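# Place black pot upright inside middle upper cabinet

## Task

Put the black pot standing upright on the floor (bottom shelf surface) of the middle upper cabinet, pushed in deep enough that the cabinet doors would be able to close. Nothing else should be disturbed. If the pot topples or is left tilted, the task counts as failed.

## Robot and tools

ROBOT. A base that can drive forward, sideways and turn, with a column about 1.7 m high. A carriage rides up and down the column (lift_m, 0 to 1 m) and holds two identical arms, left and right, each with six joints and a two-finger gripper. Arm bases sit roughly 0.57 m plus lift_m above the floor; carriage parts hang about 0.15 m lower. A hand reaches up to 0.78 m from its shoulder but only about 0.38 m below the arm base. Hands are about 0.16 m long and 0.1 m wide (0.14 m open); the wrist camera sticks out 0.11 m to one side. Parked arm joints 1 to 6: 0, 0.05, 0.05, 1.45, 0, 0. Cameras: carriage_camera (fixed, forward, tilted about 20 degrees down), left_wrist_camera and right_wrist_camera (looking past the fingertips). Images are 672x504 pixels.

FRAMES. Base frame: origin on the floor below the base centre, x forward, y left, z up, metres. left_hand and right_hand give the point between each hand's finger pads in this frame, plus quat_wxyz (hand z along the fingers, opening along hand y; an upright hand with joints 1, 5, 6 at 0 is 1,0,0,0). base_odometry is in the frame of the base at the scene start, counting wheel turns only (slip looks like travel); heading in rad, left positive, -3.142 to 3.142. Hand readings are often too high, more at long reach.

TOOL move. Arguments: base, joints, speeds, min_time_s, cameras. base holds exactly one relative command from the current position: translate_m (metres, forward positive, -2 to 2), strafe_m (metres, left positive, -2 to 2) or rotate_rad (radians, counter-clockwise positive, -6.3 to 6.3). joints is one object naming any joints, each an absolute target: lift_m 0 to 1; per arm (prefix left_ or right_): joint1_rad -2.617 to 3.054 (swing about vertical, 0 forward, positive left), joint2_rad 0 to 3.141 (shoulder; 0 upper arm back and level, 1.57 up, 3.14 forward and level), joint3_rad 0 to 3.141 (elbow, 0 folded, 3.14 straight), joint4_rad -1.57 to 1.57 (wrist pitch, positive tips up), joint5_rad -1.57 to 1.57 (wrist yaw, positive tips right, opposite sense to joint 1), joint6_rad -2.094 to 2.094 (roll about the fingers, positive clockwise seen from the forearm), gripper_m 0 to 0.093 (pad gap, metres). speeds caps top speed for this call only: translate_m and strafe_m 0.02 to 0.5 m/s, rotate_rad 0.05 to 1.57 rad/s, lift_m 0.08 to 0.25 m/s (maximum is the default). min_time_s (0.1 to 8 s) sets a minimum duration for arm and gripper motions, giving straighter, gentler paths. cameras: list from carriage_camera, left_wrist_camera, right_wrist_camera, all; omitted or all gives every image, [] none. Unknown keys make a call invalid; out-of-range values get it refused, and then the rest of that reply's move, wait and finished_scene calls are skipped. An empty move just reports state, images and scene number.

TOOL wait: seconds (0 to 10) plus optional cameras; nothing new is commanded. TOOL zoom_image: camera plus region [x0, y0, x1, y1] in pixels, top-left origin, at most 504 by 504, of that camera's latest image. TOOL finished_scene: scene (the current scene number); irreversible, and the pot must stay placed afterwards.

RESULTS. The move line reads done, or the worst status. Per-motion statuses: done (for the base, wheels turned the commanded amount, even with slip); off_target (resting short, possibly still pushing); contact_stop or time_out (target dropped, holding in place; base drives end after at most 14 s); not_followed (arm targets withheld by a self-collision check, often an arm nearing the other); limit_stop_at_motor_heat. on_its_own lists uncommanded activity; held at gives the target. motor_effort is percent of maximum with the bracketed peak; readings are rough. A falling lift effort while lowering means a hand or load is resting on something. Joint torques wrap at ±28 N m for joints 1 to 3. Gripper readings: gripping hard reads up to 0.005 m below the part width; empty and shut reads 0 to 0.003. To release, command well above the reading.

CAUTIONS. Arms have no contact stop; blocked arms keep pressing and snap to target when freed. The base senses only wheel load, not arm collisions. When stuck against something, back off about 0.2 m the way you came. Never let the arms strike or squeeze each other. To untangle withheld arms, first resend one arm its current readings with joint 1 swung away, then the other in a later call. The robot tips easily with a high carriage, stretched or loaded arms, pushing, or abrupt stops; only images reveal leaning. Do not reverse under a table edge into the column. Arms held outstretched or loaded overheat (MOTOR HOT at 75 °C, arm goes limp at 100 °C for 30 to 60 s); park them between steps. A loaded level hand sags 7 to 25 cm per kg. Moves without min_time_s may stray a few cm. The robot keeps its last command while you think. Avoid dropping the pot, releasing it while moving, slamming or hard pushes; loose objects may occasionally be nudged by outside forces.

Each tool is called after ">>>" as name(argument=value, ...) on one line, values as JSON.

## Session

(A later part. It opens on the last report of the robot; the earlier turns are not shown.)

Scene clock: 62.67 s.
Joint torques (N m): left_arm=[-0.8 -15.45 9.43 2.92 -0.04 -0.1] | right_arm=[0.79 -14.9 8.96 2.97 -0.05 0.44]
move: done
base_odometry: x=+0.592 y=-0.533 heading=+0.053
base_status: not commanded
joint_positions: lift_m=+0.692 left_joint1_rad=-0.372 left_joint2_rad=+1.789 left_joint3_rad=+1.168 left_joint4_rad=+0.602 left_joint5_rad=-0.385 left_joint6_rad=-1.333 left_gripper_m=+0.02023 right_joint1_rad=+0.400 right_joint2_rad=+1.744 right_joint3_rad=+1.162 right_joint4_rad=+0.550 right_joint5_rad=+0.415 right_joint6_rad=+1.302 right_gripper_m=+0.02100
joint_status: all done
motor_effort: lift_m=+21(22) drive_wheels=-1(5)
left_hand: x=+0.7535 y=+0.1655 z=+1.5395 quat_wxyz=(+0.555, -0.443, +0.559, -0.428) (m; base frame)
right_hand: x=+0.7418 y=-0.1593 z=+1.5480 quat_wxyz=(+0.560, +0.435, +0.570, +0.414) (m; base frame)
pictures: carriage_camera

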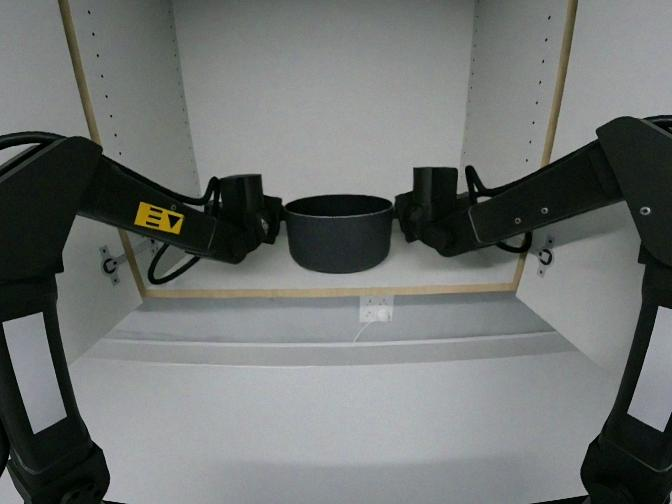

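>>> move(joints={"lift_m":0.682}, speeds={"lift_m":0.08}, cameras=[])

>>> move(joints={"left_gripper_m":0.035,"right_gripper_m":0.035}, min_time_s=3, cameras=[])

>>> move(joints={"left_gripper_m":0.09,"right_gripper_m":0.09}, min_time_s=2)

Scene clock: 63.93 s.
Joint torques (N m): left_arm=[-0.81 -14.57 9.36 2.69 -0.01 -0.16] | right_arm=[0.8 -14.26 8.99 2.74 -0.06 0.5]
move: done
base_odometry: x=+0.592 y=-0.533 heading=+0.053
base_status: not commanded
joint_positions: lift_m=+0.682 left_joint1_rad=-0.372 left_joint2_rad=+1.782 left_joint3_rad=+1.169 left_joint4_rad=+0.623 left_joint5_rad=-0.385 left_joint6_rad=-1.327 left_gripper_m=+0.02021 right_joint1_rad=+0.400 right_joint2_rad=+1.739 right_joint3_rad=+1.162 right_joint4_rad=+0.570 right_joint5_rad=+0.415 right_joint6_rad=+1.299 right_gripper_m=+0.02100
joint_status: all done
motor_effort: lift_m=+21(21) drive_wheels=+0(5)
left_hand: x=+0.7525 y=+0.1659 z=+1.5388 quat_wxyz=(+0.562, -0.438, +0.551, -0.435) (m; base frame)
right_hand: x=+0.7411 y=-0.1596 z=+1.5452 quat_wxyz=(+0.565, +0.433, +0.562, +0.421) (m; base frame)
pictures: none
No camera images: "cameras" was empty.

Scene clock: 67.23 s.
Joint torques (N m): left_arm=[-0.77 -14.6 9.4 2.59 -0.01 0] | right_arm=[0.62 -14.3 8.98 2.49 -0.06 0.1]
move: done
base_odometry: x=+0.592 y=-0.533 heading=+0.053
base_status: not commanded
joint_positions: lift_m=+0.682 left_joint1_rad=-0.372 left_joint2_rad=+1.782 left_joint3_rad=+1.169 left_joint4_rad=+0.631 left_joint5_rad=-0.385 left_joint6_rad=-1.340 left_gripper_m=+0.03488 right_joint1_rad=+0.401 right_joint2_rad=+1.739 right_joint3_rad=+1.162 right_joint4_rad=+0.591 right_joint5_rad=+0.415 right_joint6_rad=+1.334 right_gripper_m=+0.03493
joint_status: all done
motor_effort: lift_m=+21(21) drive_wheels=-1(1)
left_hand: x=+0.7524 y=+0.1659 z=+1.5406 quat_wxyz=(+0.560, -0.441, +0.545, -0.441) (m; base frame)
right_hand: x=+0.7409 y=-0.1591 z=+1.5502 quat_wxyz=(+0.561, +0.440, +0.548, +0.438) (m; base frame)
pictures: none
No camera images: "cameras" was empty.

Scene clock: 69.53 s.
Joint torques (N m): left_arm=[-0.8 -14.58 9.4 2.58 0 -0.02] | right_arm=[0.35 -12.81 8.9 2.11 -0.09 0.05]
move: done
base_odometry: x=+0.592 y=-0.533 heading=+0.053
base_status: not commanded
joint_positions: lift_m=+0.682 left_joint1_rad=-0.372 left_joint2_rad=+1.782 left_joint3_rad=+1.169 left_joint4_rad=+0.632 left_joint5_rad=-0.385 left_joint6_rad=-1.340 left_gripper_m=+0.08987 right_joint1_rad=+0.405 right_joint2_rad=+1.725 right_joint3_rad=+1.162 right_joint4_rad=+0.627 right_joint5_rad=+0.415 right_joint6_rad=+1.337 right_gripper_m=+0.08990
joint_status: all done
motor_effort: lift_m=+21(21) drive_wheels=+1(1)
left_hand: x=+0.7524 y=+0.1659 z=+1.5408 quat_wxyz=(+0.560, -0.441, +0.545, -0.441) (m; base frame)
right_hand: x=+0.7377 y=-0.1583 z=+1.5654 quat_wxyz=(+0.568, +0.435, +0.531, +0.455) (m; base frame)
pictures: carriage_camera, left_wrist_camera, right_wrist_camera

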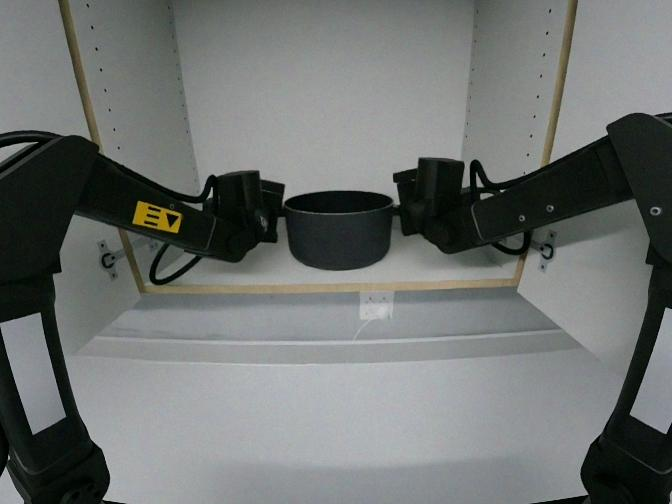

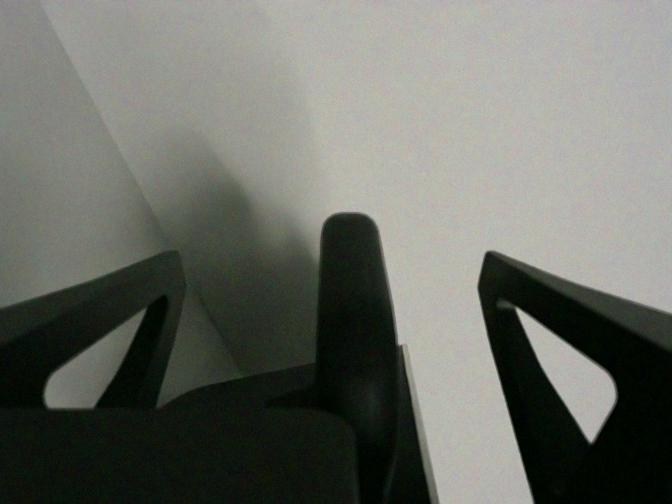

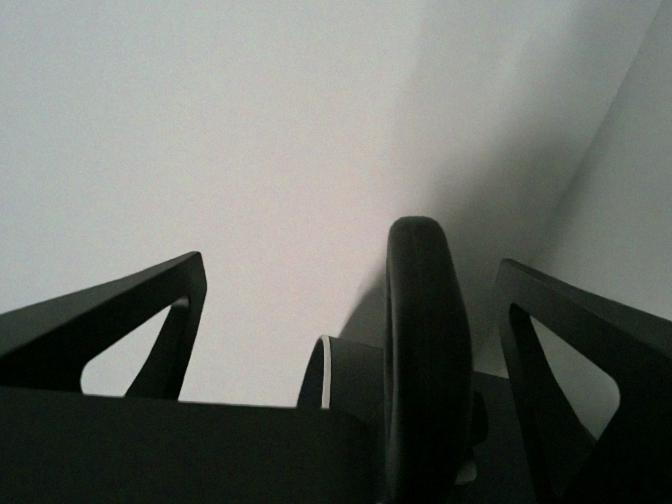

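>>> move(joints={"lift_m":0.675,"right_joint4_rad":0.59}, min_time_s=1, cameras=["right_wrist_camera"])

>>> move(base={"translate_m":-0.05}, speeds={"translate_m":0.04})

Scene clock: 71.27 s.
Joint torques (N m): left_arm=[-0.81 -14.26 8.92 2.49 0.01 0.01] | right_arm=[0.24 -12.31 8.61 1.91 -0.08 0.05]
move: done
base_odometry: x=+0.592 y=-0.533 heading=+0.053
base_status: not commanded
joint_positions: lift_m=+0.675 left_joint1_rad=-0.372 left_joint2_rad=+1.779 left_joint3_rad=+1.173 left_joint4_rad=+0.638 left_joint5_rad=-0.385 left_joint6_rad=-1.340 left_gripper_m=+0.08987 right_joint1_rad=+0.405 right_joint2_rad=+1.721 right_joint3_rad=+1.168 right_joint4_rad=+0.588 right_joint5_rad=+0.415 right_joint6_rad=+1.337 right_gripper_m=+0.08990
joint_status: all done
motor_effort: lift_m=+21(21) drive_wheels=+0(5)
left_hand: x=+0.7523 y=+0.1660 z=+1.5385 quat_wxyz=(+0.563, -0.439, +0.540, -0.445) (m; base frame)
right_hand: x=+0.7377 y=-0.1582 z=+1.5544 quat_wxyz=(+0.563, +0.438, +0.540, +0.446) (m; base frame)
pictures: right_wrist_camera

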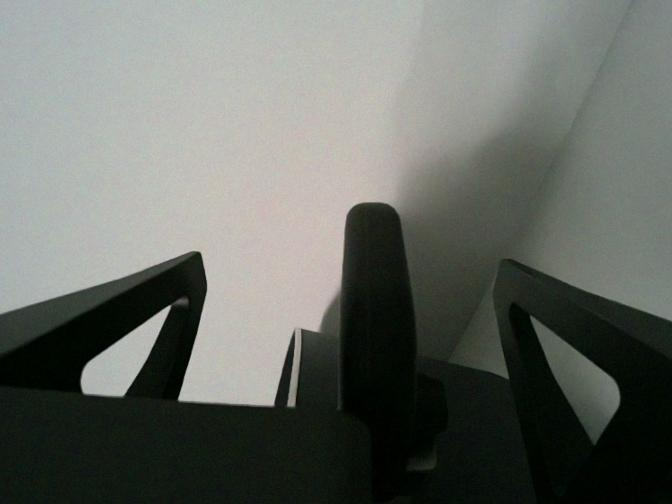

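Scene clock: 73.07 s.
Joint torques (N m): left_arm=[-0.44 -14.22 9.01 2.48 -0.01 0.01] | right_arm=[0.35 -12.3 8.53 1.92 -0.08 0.06]
move: done
base_odometry: x=+0.542 y=-0.536 heading=+0.052
base_status: done
joint_positions: lift_m=+0.675 left_joint1_rad=-0.376 left_joint2_rad=+1.779 left_joint3_rad=+1.173 left_joint4_rad=+0.638 left_joint5_rad=-0.385 left_joint6_rad=-1.340 left_gripper_m=+0.08987 right_joint1_rad=+0.405 right_joint2_rad=+1.721 right_joint3_rad=+1.168 right_joint4_rad=+0.583 right_joint5_rad=+0.415 right_joint6_rad=+1.337 right_gripper_m=+0.08990
joint_status: not commanded
motor_effort: lift_m=+21(21) drive_wheels=-5(9)
left_hand: x=+0.7518 y=+0.1642 z=+1.5385 quat_wxyz=(+0.562, -0.439, +0.541, -0.446) (m; base frame)
right_hand: x=+0.7377 y=-0.1582 z=+1.5533 quat_wxyz=(+0.562, +0.438, +0.542, +0.445) (m; base frame)
pictures: carriage_camera, left_wrist_camera, right_wrist_camera

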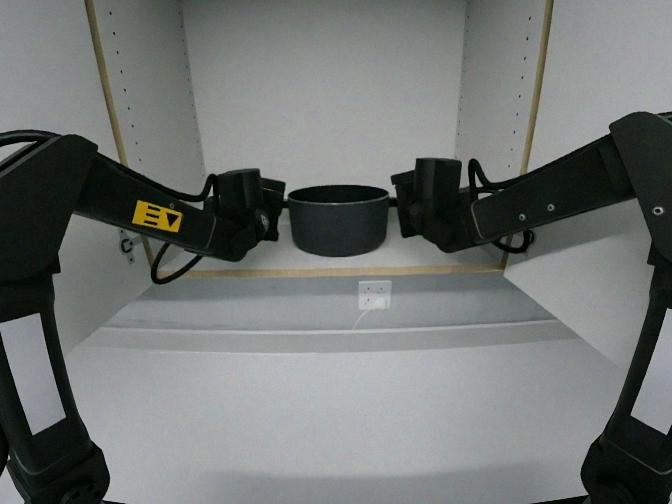

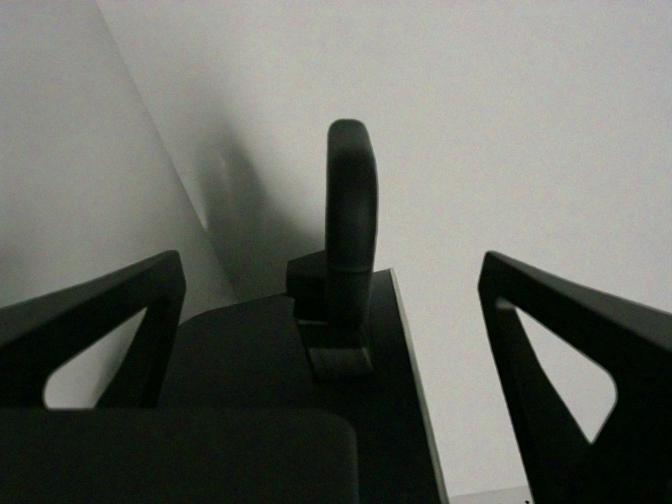

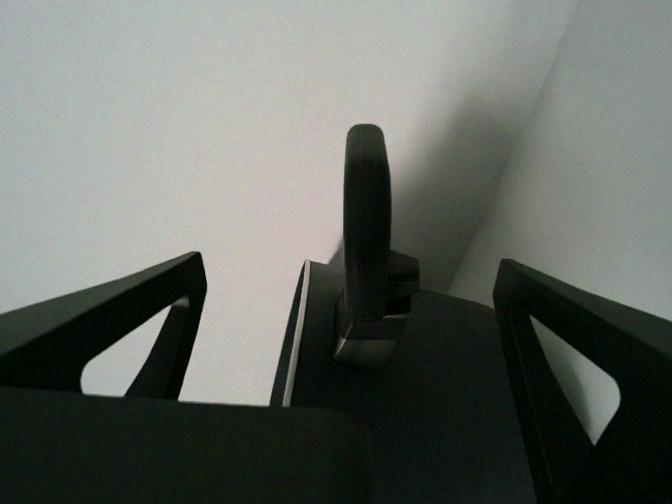

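The pot stayed in place, so I'm backing out fully.

>>> move(base={"translate_m":-0.45}, speeds={"translate_m":0.15}, cameras=["carriage_camera"])

Scene clock: 77.43 s.
Joint torques (N m): left_arm=[-0.32 -14.2 8.96 2.5 -0.02 0.01] | right_arm=[0.18 -12.23 8.55 1.95 -0.07 0.04]
move: done
base_odometry: x=+0.093 y=-0.560 heading=+0.053
base_status: done
joint_positions: lift_m=+0.675 left_joint1_rad=-0.376 left_joint2_rad=+1.779 left_joint3_rad=+1.173 left_joint4_rad=+0.638 left_joint5_rad=-0.385 left_joint6_rad=-1.340 left_gripper_m=+0.08987 right_joint1_rad=+0.406 right_joint2_rad=+1.720 right_joint3_rad=+1.168 right_joint4_rad=+0.582 right_joint5_rad=+0.415 right_joint6_rad=+1.337 right_gripper_m=+0.08990
joint_status: not commanded
motor_effort: lift_m=+21(21) drive_wheels=+2(15)
left_hand: x=+0.7517 y=+0.1638 z=+1.5387 quat_wxyz=(+0.562, -0.438, +0.541, -0.447) (m; base frame)
right_hand: x=+0.7373 y=-0.1575 z=+1.5535 quat_wxyz=(+0.562, +0.438, +0.543, +0.445) (m; base frame)
pictures: carriage_camera

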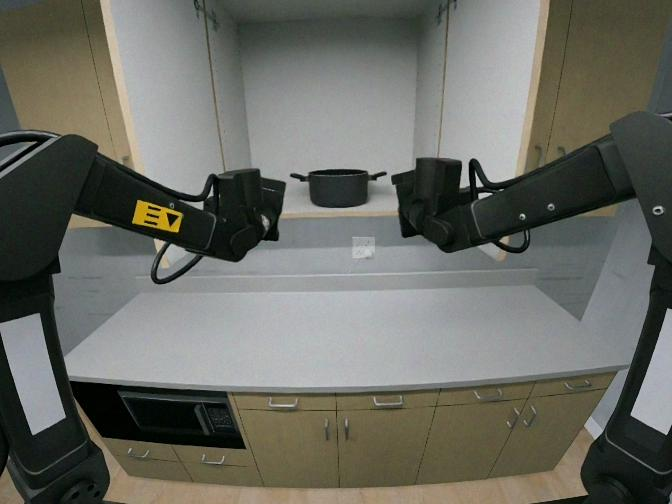

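>>> finished_scene(scene=3)

The scene is finished: the task was done.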